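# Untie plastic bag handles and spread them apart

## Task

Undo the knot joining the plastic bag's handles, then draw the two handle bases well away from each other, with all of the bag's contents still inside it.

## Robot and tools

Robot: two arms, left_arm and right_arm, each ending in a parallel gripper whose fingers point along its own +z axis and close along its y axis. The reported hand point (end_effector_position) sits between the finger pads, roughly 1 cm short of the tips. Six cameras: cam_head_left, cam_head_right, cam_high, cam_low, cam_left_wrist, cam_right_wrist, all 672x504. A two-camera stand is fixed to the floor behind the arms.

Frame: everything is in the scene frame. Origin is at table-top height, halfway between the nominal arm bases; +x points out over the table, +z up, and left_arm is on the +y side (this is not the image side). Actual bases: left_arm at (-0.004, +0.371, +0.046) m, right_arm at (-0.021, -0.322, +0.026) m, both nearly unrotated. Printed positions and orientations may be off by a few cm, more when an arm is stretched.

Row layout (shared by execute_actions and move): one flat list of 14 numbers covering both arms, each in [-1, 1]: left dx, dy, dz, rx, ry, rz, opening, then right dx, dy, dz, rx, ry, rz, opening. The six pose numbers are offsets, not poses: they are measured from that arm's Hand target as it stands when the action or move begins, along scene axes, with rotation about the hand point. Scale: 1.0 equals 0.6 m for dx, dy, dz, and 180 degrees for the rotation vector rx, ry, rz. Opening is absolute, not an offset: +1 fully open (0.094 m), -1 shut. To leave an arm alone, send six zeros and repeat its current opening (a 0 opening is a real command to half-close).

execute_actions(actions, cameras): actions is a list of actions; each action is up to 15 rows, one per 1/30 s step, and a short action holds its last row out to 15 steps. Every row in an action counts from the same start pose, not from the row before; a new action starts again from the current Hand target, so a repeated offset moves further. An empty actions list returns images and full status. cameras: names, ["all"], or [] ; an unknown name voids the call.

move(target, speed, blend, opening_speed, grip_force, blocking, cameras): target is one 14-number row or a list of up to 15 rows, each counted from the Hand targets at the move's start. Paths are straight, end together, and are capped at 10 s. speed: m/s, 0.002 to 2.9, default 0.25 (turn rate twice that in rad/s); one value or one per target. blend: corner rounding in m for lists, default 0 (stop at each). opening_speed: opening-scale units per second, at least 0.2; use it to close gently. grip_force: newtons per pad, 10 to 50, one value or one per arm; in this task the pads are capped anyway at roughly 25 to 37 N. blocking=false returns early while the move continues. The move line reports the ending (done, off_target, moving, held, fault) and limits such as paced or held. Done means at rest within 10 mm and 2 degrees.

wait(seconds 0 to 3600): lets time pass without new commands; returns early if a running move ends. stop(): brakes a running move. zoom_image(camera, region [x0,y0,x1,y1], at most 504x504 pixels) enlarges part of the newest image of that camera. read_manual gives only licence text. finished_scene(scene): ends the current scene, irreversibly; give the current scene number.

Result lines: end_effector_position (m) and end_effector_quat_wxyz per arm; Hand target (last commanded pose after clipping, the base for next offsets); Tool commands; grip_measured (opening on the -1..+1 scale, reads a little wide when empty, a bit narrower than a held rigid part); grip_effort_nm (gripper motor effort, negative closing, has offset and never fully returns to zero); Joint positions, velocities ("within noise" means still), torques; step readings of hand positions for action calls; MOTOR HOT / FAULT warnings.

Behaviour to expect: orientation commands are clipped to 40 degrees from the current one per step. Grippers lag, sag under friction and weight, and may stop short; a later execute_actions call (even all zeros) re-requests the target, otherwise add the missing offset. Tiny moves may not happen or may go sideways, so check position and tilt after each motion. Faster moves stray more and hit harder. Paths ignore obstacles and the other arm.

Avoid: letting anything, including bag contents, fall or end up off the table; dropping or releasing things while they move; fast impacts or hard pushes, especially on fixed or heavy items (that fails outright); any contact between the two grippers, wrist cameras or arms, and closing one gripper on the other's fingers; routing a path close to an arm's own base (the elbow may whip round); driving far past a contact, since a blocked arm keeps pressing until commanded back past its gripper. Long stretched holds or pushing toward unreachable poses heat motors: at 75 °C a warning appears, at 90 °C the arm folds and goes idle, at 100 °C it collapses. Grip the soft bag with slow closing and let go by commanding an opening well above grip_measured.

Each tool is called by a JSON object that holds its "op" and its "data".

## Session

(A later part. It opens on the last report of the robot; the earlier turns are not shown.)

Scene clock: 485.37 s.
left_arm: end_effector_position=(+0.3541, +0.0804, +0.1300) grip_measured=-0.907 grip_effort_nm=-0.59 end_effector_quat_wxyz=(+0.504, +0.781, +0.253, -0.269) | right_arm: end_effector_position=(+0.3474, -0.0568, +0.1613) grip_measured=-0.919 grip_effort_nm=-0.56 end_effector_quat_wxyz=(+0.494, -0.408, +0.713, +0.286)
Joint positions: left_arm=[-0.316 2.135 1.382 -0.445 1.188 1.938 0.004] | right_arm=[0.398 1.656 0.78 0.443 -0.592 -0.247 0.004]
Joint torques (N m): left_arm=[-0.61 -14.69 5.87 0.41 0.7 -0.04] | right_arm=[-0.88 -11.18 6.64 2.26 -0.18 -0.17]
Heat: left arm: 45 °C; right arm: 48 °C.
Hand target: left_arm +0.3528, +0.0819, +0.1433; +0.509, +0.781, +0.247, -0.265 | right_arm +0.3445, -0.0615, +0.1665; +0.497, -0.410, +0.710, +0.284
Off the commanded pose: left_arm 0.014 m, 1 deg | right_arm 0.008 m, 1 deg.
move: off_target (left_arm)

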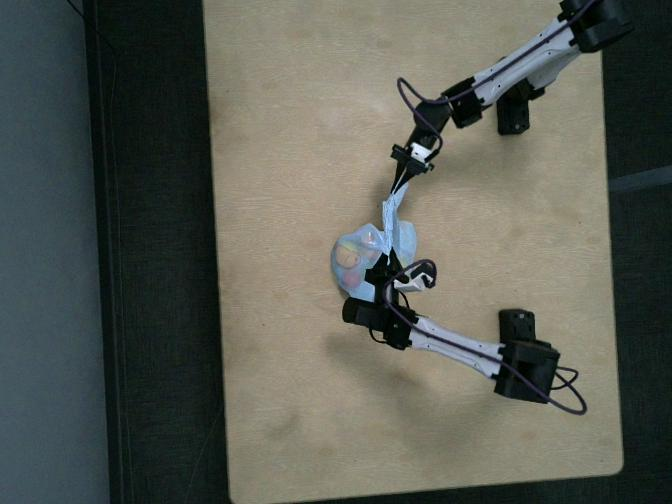

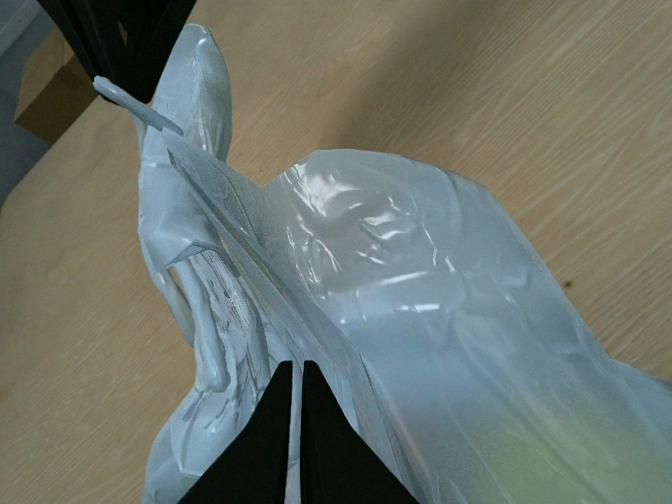

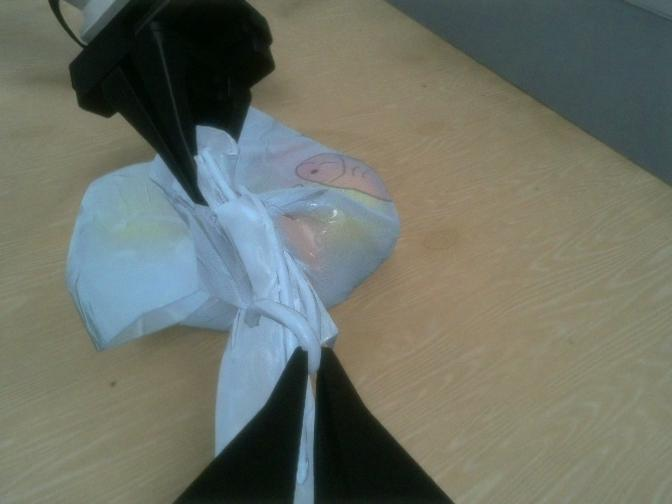

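{"op": "move", "data": {"target": [0, 0.07, 0.0, 0,0,0,-1, 0,-0.07,0.0,0,0,0,-1], "speed": 0.06, "cameras": ["all"]}}

{"op": "zoom_image", "data": {"camera": "cam_right_wrist", "region": [120, 60, 480, 440]}}

{"op": "zoom_image", "data": {"camera": "cam_left_wrist", "region": [60, 60, 500, 500]}}

Scene clock: 489.80 s.
left_arm: end_effector_position=(+0.3548, +0.1202, +0.1322) grip_measured=-0.910 grip_effort_nm=-0.59 end_effector_quat_wxyz=(+0.514, +0.772, +0.268, -0.260) | right_arm: end_effector_position=(+0.3475, -0.0986, +0.1626) grip_measured=-0.920 grip_effort_nm=-0.56 end_effector_quat_wxyz=(+0.495, -0.408, +0.712, +0.287)
Joint positions: left_arm=[-0.22 2.1 1.339 -0.557 1.216 2.069 0.004] | right_arm=[0.268 1.601 0.738 0.388 -0.711 -0.319 0.004]
Joint torques (N m): left_arm=[-0.28 -14.48 4.88 0.29 0.67 -0.08] | right_arm=[-1.02 -10.4 6.74 2.16 -0.22 -0.16]
Heat: left arm: 46 °C; right arm: 48 °C.
Hand target: left_arm +0.3527, +0.1239, +0.1432; +0.509, +0.781, +0.247, -0.265 | right_arm +0.3445, -0.1035, +0.1666; +0.498, -0.410, +0.709, +0.284
Off the commanded pose: left_arm 0.012 m, 3 deg | right_arm 0.007 m, 1 deg.
joint sent to its limit (left arm) — joint 6 (wrist roll), upper limit. The joint targets are off in orientation, not in position.
move: off_target (left_arm)

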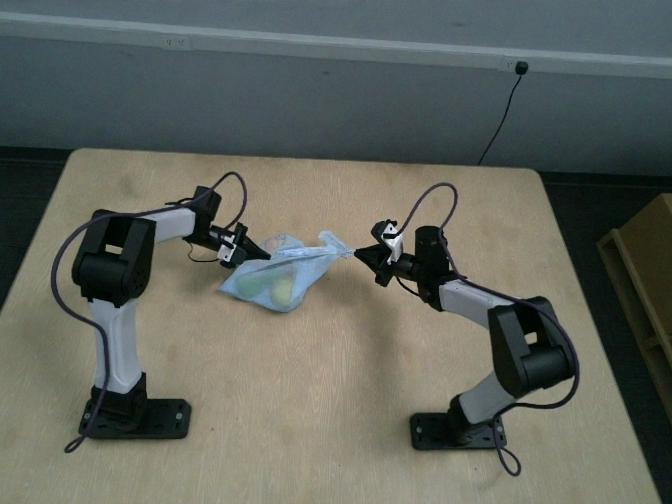

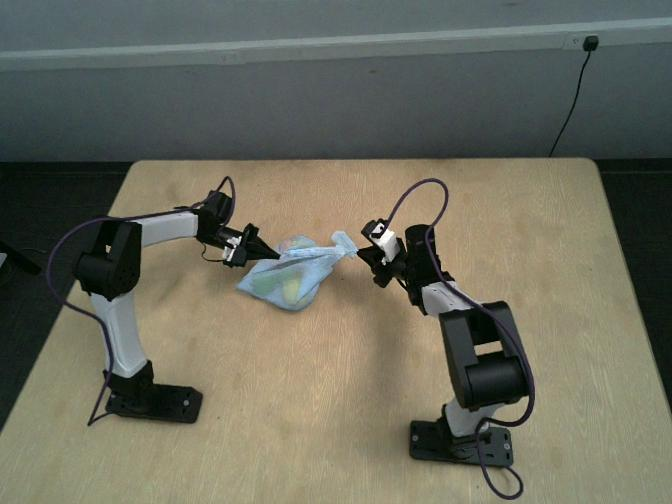

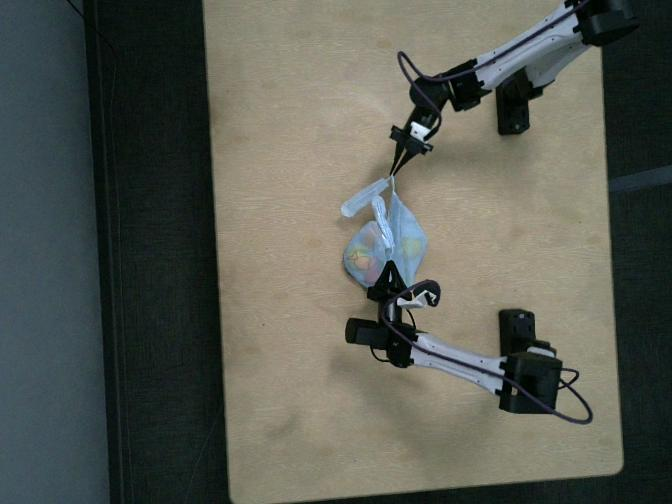

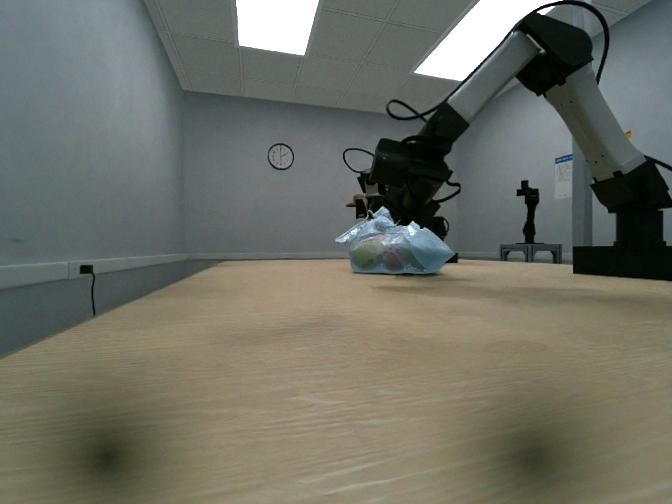

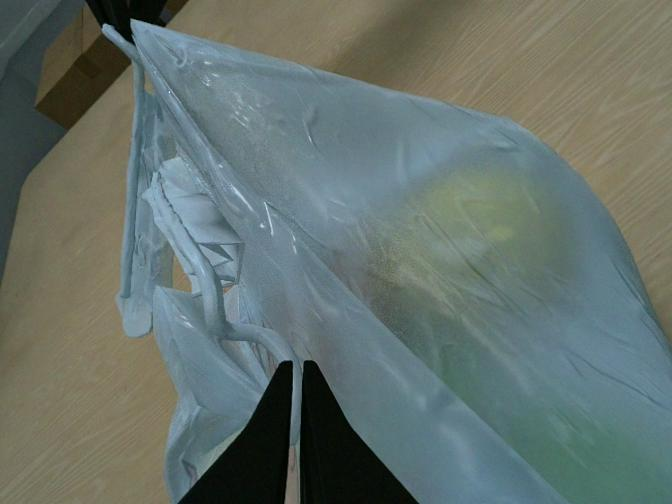

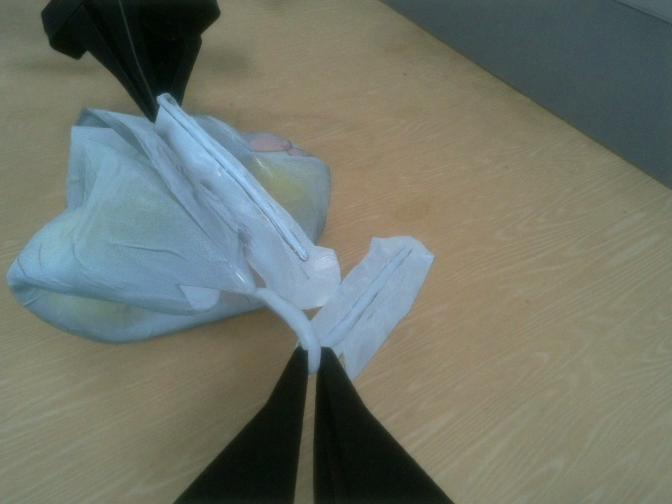

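Scaled by 1.326 from the camera's image (finer frame: 960x720).

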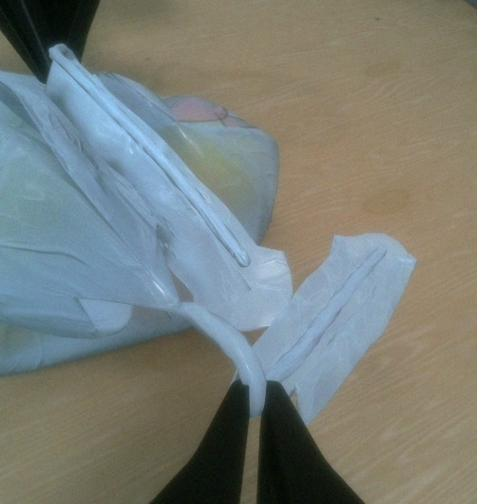

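Scaled by 1.145 from the camera's image (finer frame: 960x720).

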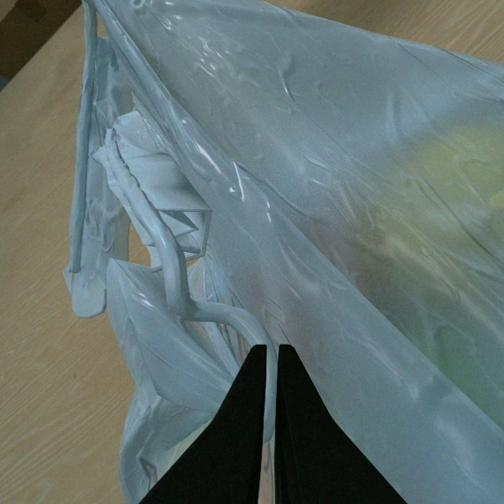

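{"op": "move", "data": {"target": [0, 0.05, 0.0, 0,0,0,-1, 0,-0.08,-0.02,0,0,0,-1], "speed": 0.06, "cameras": ["cam_head_left","cam_high","cam_low","cam_left_wrist","cam_right_wrist"]}}

Scene clock: 493.90 s.
left_arm: end_effector_position=(+0.3513, +0.1494, +0.1332) grip_measured=-0.911 grip_effort_nm=-0.59 end_effector_quat_wxyz=(+0.521, +0.758, +0.300, -0.251) | right_arm: end_effector_position=(+0.3471, -0.1463, +0.1496) grip_measured=-0.920 grip_effort_nm=-0.56 end_effector_quat_wxyz=(+0.493, -0.409, +0.711, +0.290)
Joint positions: left_arm=[-0.147 2.041 1.249 -0.545 1.224 2.07 0.004] | right_arm=[0.107 1.6 0.7 0.342 -0.858 -0.433 0.004]
Joint torques (N m): left_arm=[0.12 -13.65 4.77 0.46 0.65 -0.05] | right_arm=[-1.18 -10.37 6.54 2 -0.26 -0.18]
Heat: left arm: 47 °C; right arm: 48 °C.
Hand target: left_arm +0.3527, +0.1539, +0.1433; +0.509, +0.781, +0.247, -0.265 | right_arm +0.3444, -0.1515, +0.1545; +0.498, -0.410, +0.710, +0.284
Off the commanded pose: left_arm 0.011 m, 7 deg | right_arm 0.008 m, 1 deg.
joint sent to its limit (left arm) — joint 6 (wrist roll), upper limit. The joint targets are off in orientation, not in position.
move: off_target (left_arm)

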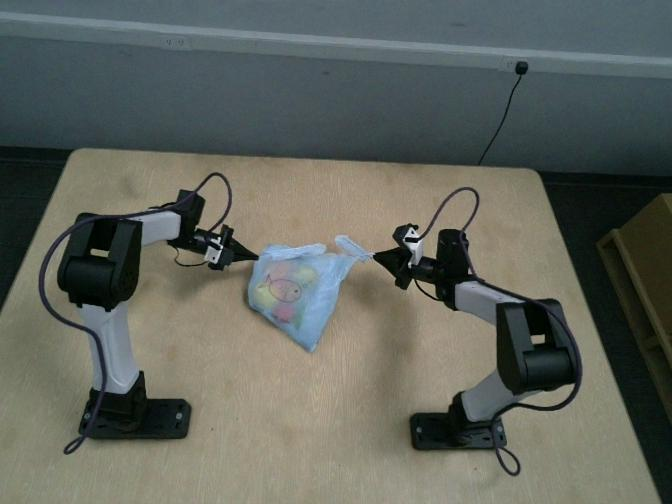

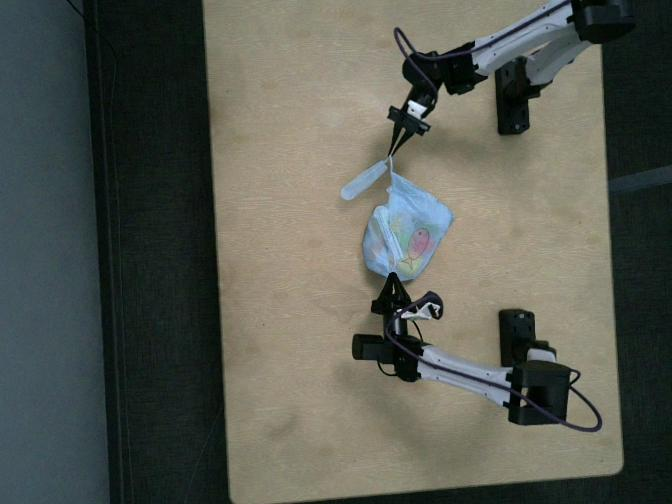

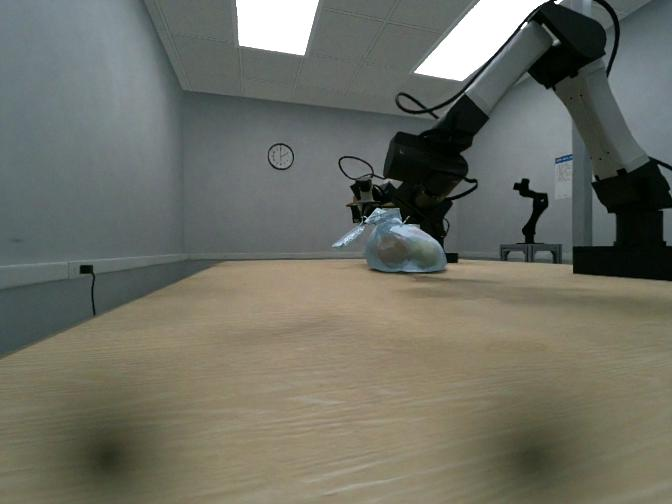

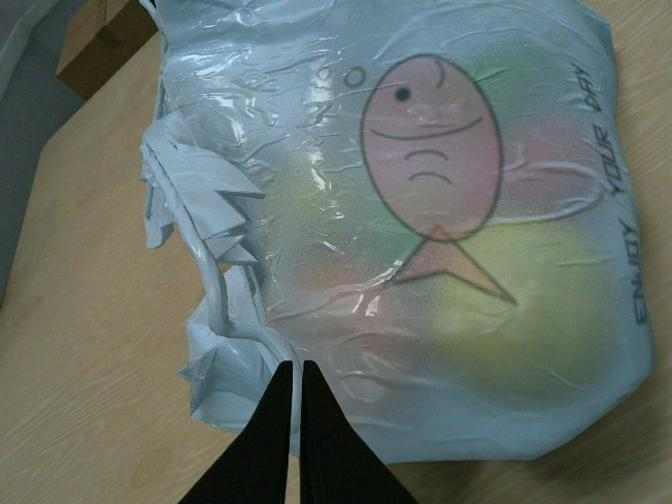

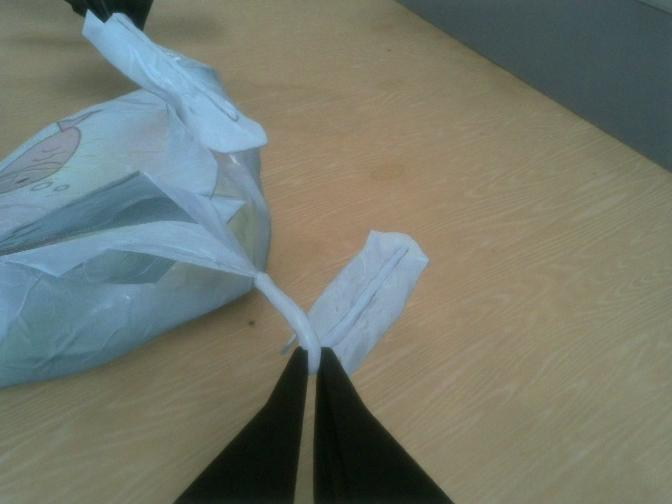

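{"op": "move", "data": {"target": [0, 0.0, -0.06, 0,0,0,-1, 0,0.0,-0.07,0,0,0,-1], "speed": 0.06, "cameras": ["cam_head_left","cam_high","cam_low","cam_left_wrist","cam_right_wrist"]}}

Scene clock: 497.70 s.
left_arm: end_effector_position=(+0.3523, +0.1493, +0.1148) grip_measured=-0.911 grip_effort_nm=-0.59 end_effector_quat_wxyz=(+0.531, +0.762, +0.286, -0.234) | right_arm: end_effector_position=(+0.3447, -0.1476, +0.1179) grip_measured=-0.920 grip_effort_nm=-0.56 end_effector_quat_wxyz=(+0.497, -0.411, +0.708, +0.286)
Joint positions: left_arm=[-0.147 2.068 1.194 -0.417 1.224 2.07 0.004] | right_arm=[0.104 1.695 0.627 0.519 -0.858 -0.437 0.004]
Joint torques (N m): left_arm=[0.18 -9.22 4.68 0.51 0.67 -0.06] | right_arm=[-0.94 -6.38 5.76 2.42 -0.23 -0.14]
Heat: left arm: 47 °C; right arm: 48 °C.
Hand target: left_arm +0.3528, +0.1539, +0.1074; +0.509, +0.781, +0.247, -0.265 | right_arm +0.3445, -0.1514, +0.1125; +0.498, -0.410, +0.710, +0.284
Off the commanded pose: left_arm 0.009 m, 7 deg | right_arm 0.007 m, 0 deg.
joint sent to its limit (left arm) — joint 6 (wrist roll), upper limit. The joint targets are off in orientation, not in position.
move: off_target (left_arm)

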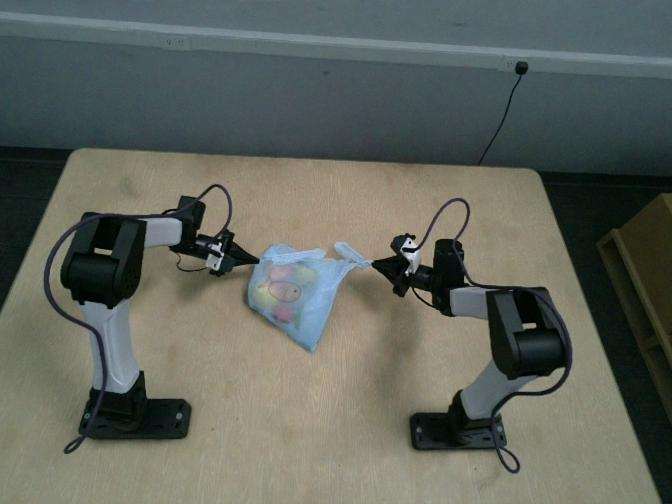

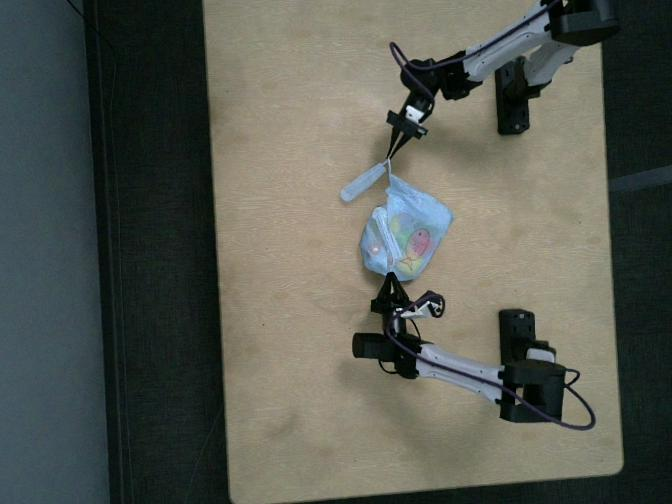

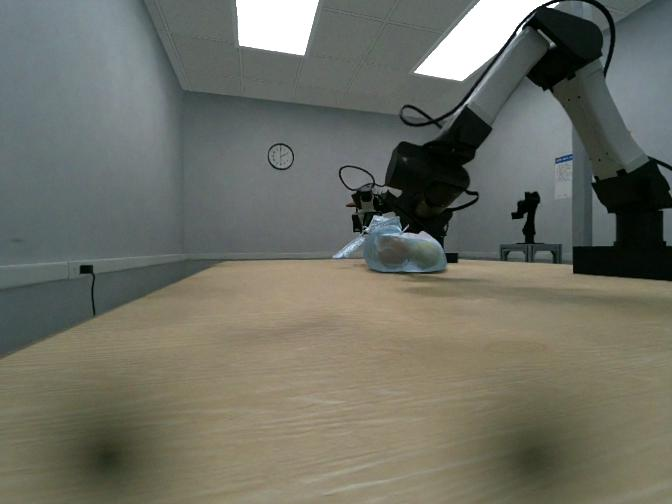

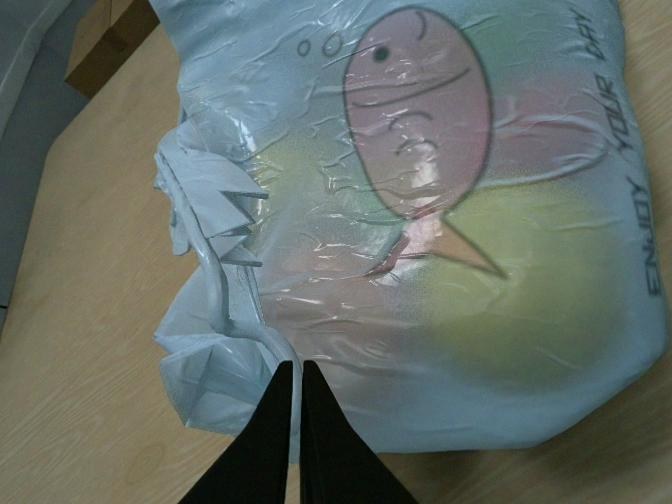

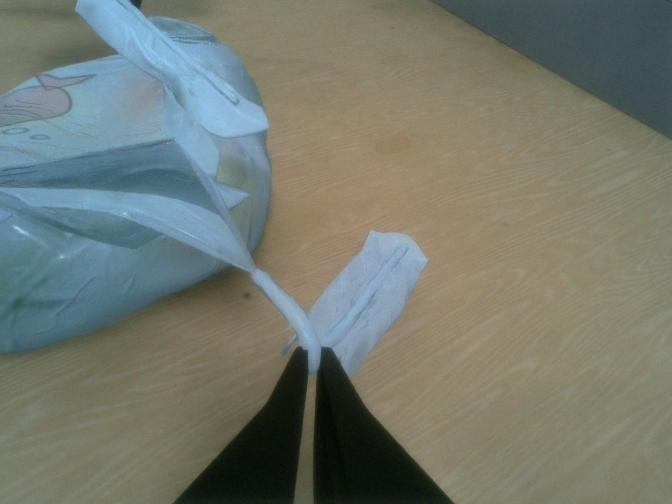

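{"op": "move", "data": {"target": [0, 0.0, -0.02, 0,0,0,-1, 0,0.0,-0.05,0,0,0,-1], "speed": 0.06, "cameras": ["cam_left_wrist","cam_right_wrist"]}}

Scene clock: 501.37 s.
left_arm: end_effector_position=(+0.3533, +0.1495, +0.1044) grip_measured=-0.911 grip_effort_nm=-0.59 end_effector_quat_wxyz=(+0.533, +0.762, +0.285, -0.233) | right_arm: end_effector_position=(+0.3455, -0.1475, +0.0881) grip_measured=-0.920 grip_effort_nm=-0.56 end_effector_quat_wxyz=(+0.498, -0.411, +0.708, +0.286)
Joint positions: left_arm=[-0.146 2.094 1.183 -0.374 1.227 2.07 0.004] | right_arm=[0.104 1.816 0.592 0.677 -0.858 -0.437 0.004]
Joint torques (N m): left_arm=[0.05 -9.1 4.45 0.53 0.65 -0.06] | right_arm=[-1.01 -6.71 4.92 2.37 -0.24 -0.14]
Heat: left arm: 46 °C; right arm: 48 °C.
Hand target: left_arm +0.3527, +0.1539, +0.0954; +0.509, +0.781, +0.247, -0.265 | right_arm +0.3445, -0.1514, +0.0826; +0.498, -0.410, +0.710, +0.284
Off the commanded pose: left_arm 0.010 m, 7 deg | right_arm 0.007 m, 0 deg.
joint sent to its limit (left arm) — joint 6 (wrist roll), upper limit. The joint targets are off in orientation, not in position.
move: off_target (left_arm)

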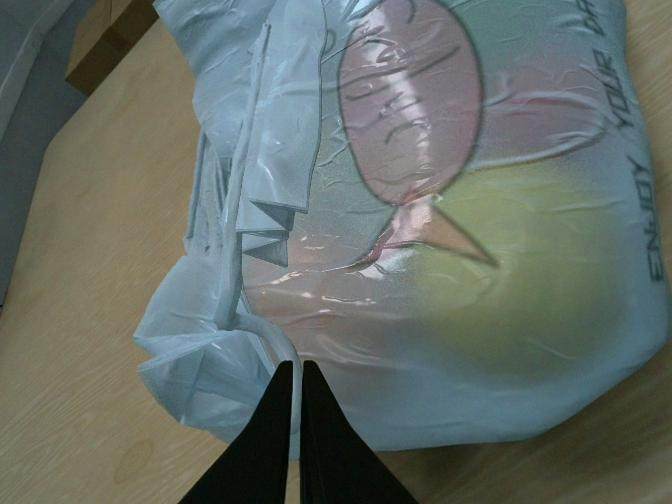

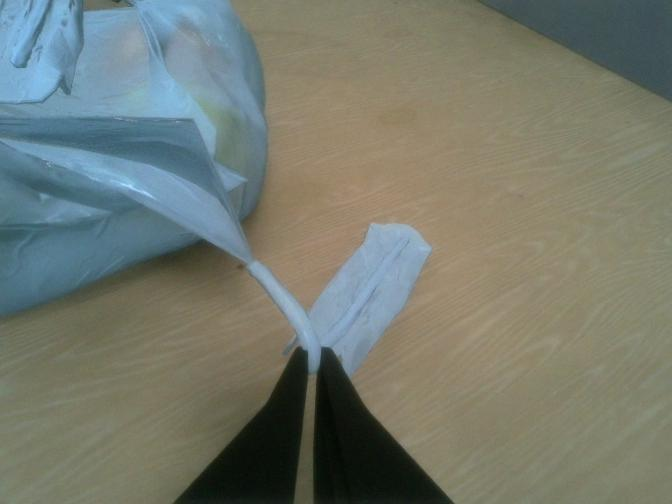

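Release slowly and retreat.

{"op": "move", "data": {"target": [0, 0.0, -0.01, 0,0,0,-0.6, 0,0.0,-0.015,0,0,0,-0.6], "speed": 0.05, "opening_speed": 0.25, "cameras": ["cam_left_wrist","cam_right_wrist","cam_high"]}}

Scene clock: 504.53 s.
left_arm: end_effector_position=(+0.3537, +0.1510, +0.0975) grip_measured=-0.602 grip_effort_nm=0.12 end_effector_quat_wxyz=(+0.533, +0.761, +0.288, -0.233) | right_arm: end_effector_position=(+0.3462, -0.1489, +0.0790) grip_measured=-0.602 grip_effort_nm=0.10 end_effector_quat_wxyz=(+0.498, -0.410, +0.709, +0.285)
Joint positions: left_arm=[-0.142 2.111 1.176 -0.356 1.227 2.07 0.019] | right_arm=[0.1 1.856 0.585 0.723 -0.858 -0.437 0.019]
Joint torques (N m): left_arm=[-0.31 -9.28 4.41 0.56 0.64 -0.05] | right_arm=[-0.69 -6.76 4.71 2.36 -0.23 -0.14]
Heat: left arm: 46 °C; right arm: 47 °C.
Hand target: left_arm +0.3528, +0.1540, +0.0893; +0.509, +0.781, +0.247, -0.265 | right_arm +0.3445, -0.1515, +0.0736; +0.498, -0.410, +0.710, +0.284
Off the commanded pose: left_arm 0.009 m, 7 deg | right_arm 0.006 m, 0 deg.
joint sent to its limit (left arm) — joint 6 (wrist roll), upper limit. The joint targets are off in orientation, not in position.
move: off_target (left_arm)
Images, in order (width x height): cam_high 672x504, cam_left_wrist 672x504, cam_right_wrist 672x504.

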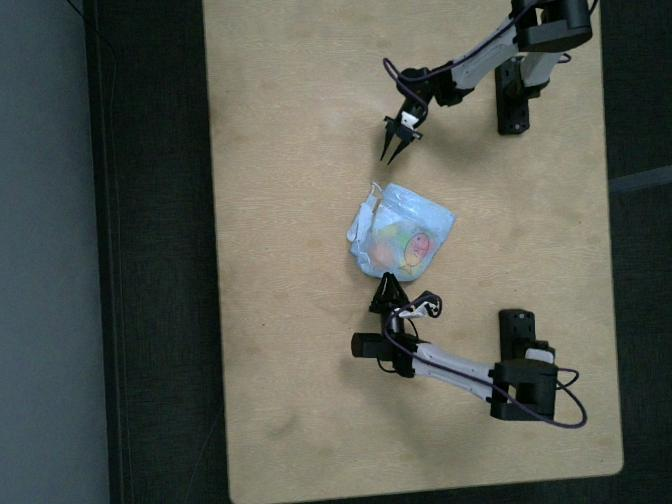

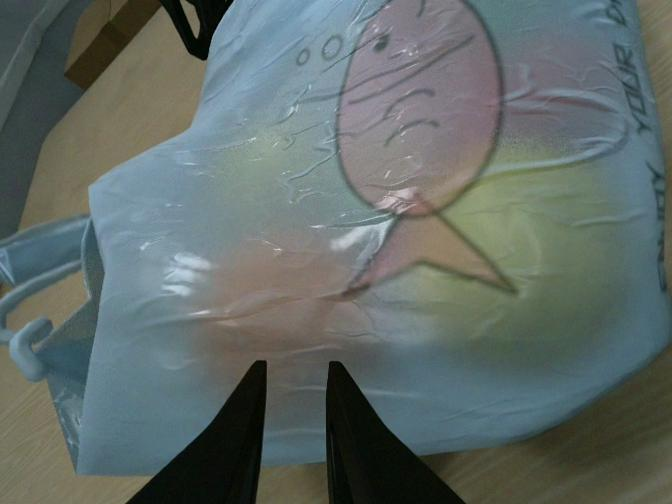

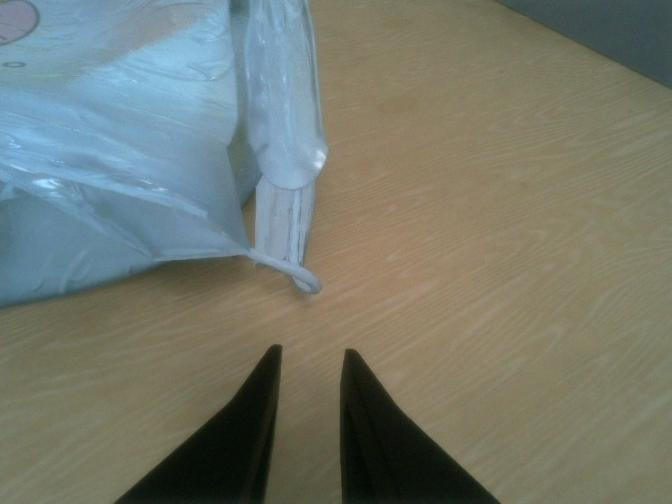

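{"op": "move", "data": {"target": [0, 0.05, 0.03, 0,0,0,-0.6, 0,-0.05,0.03,0,0,0,-0.6], "speed": 0.15, "cameras": ["all"]}}

{"op": "zoom_image", "data": {"camera": "cam_high", "region": [300, 150, 500, 310]}}

{"op": "zoom_image", "data": {"camera": "cam_head_right", "region": [200, 200, 400, 360]}}

Scene clock: 511.80 s.
left_arm: end_effector_position=(+0.3547, +0.1825, +0.0982) grip_measured=-0.602 grip_effort_nm=0.11 end_effector_quat_wxyz=(+0.537, +0.746, +0.326, -0.220) | right_arm: end_effector_position=(+0.3412, -0.1812, +0.0804) grip_measured=-0.602 grip_effort_nm=0.10 end_effector_quat_wxyz=(+0.488, -0.402, +0.720, +0.287)
Joint positions: left_arm=[-0.059 2.069 1.115 -0.362 1.227 2.07 0.019] | right_arm=[-0.008 1.802 0.585 0.567 -0.935 -0.527 0.019]
Joint torques (N m): left_arm=[-0.61 -12.83 4.23 0.31 0.72 -0.06] | right_arm=[-0.43 -10.36 7.27 1.83 -0.4 -0.16]
Heat: left arm: 45 °C; right arm: 47 °C.
Hand target: left_arm +0.3528, +0.1840, +0.1073; +0.509, +0.781, +0.247, -0.265 | right_arm +0.3446, -0.1815, +0.0916; +0.498, -0.410, +0.710, +0.284
Off the commanded pose: left_arm 0.009 m, 12 deg | right_arm 0.012 m, 2 deg.
joint sent to its limit (left arm) — joint 6 (wrist roll), upper limit. The joint targets are off in orientation, not in position.
move: off_target (left_arm, right_arm)

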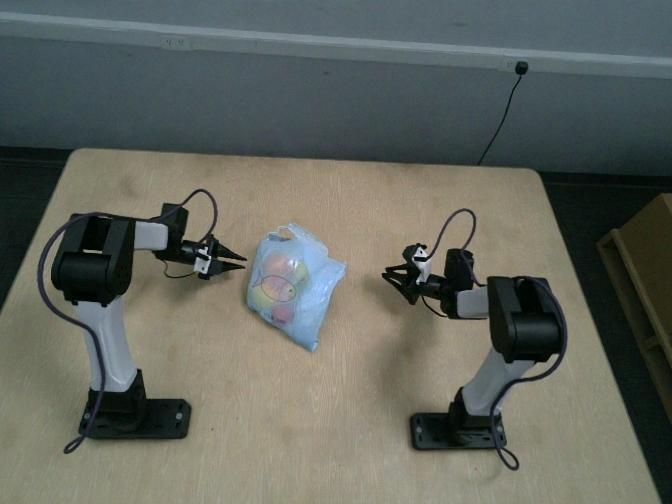

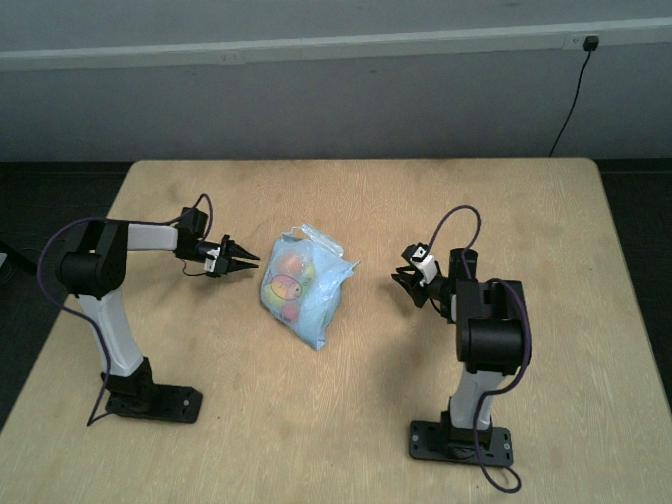

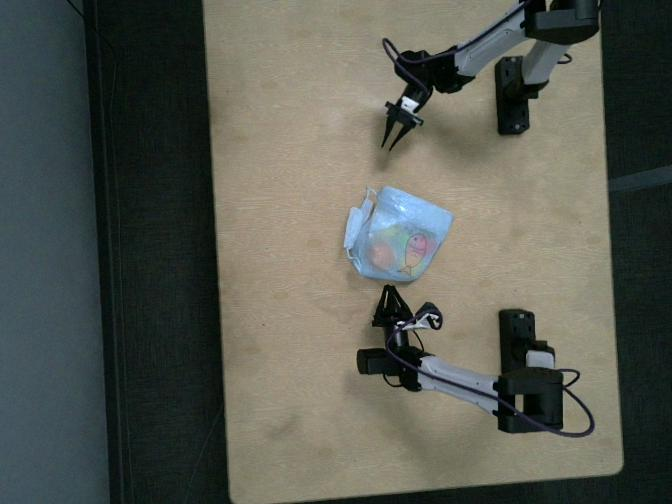

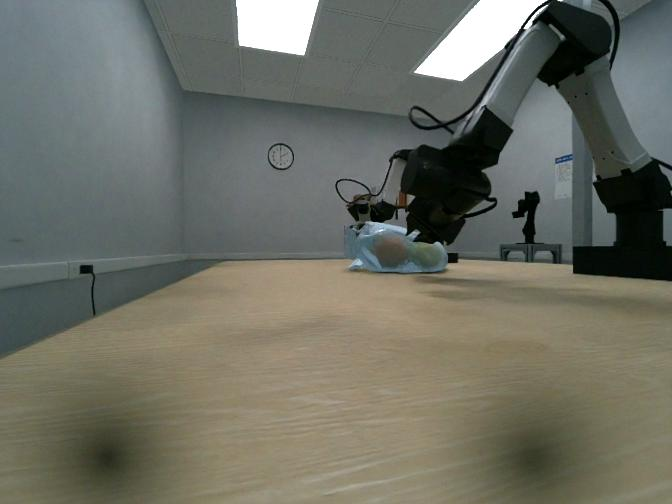

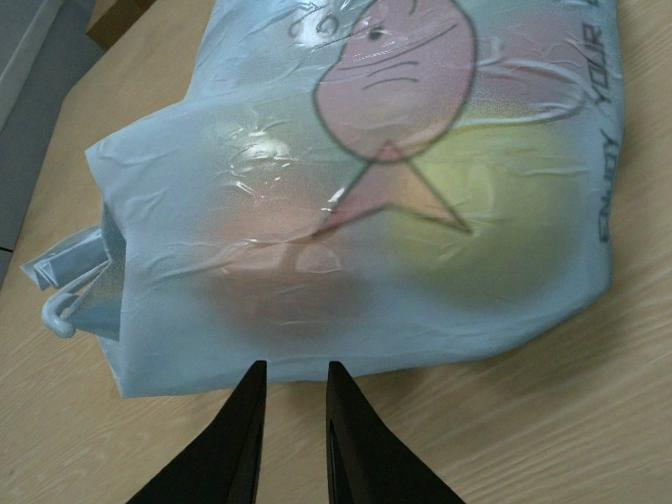

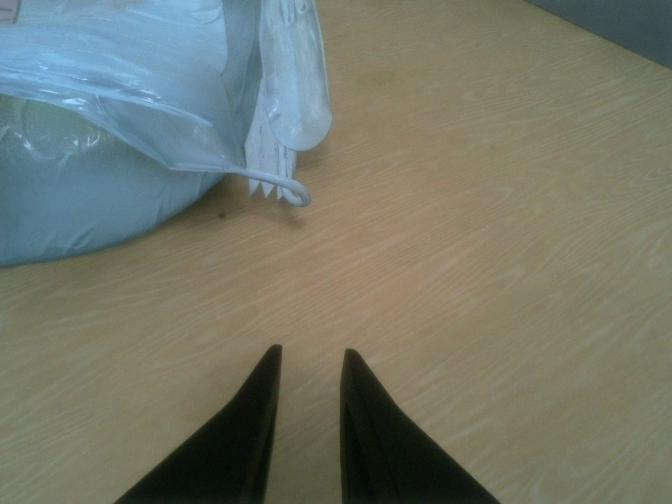

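Scaled by 2.520 from the camera's image (finer frame: 960x720).

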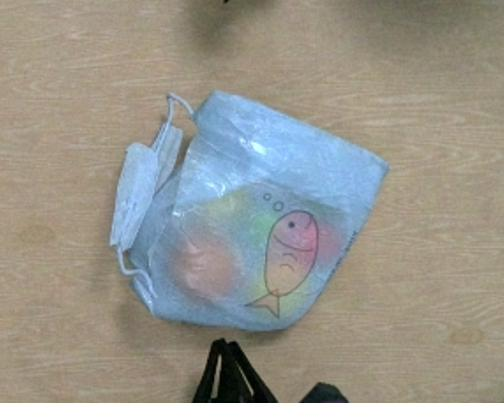

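Scaled by 2.520 from the camera's image (finer frame: 960x720).

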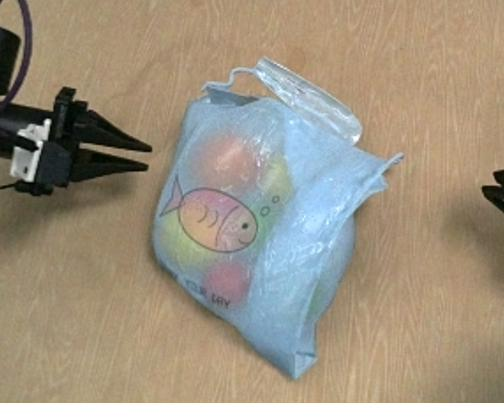

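{"op": "finished_scene", "data": {"scene": 1}}

The scene is finished: the task was done.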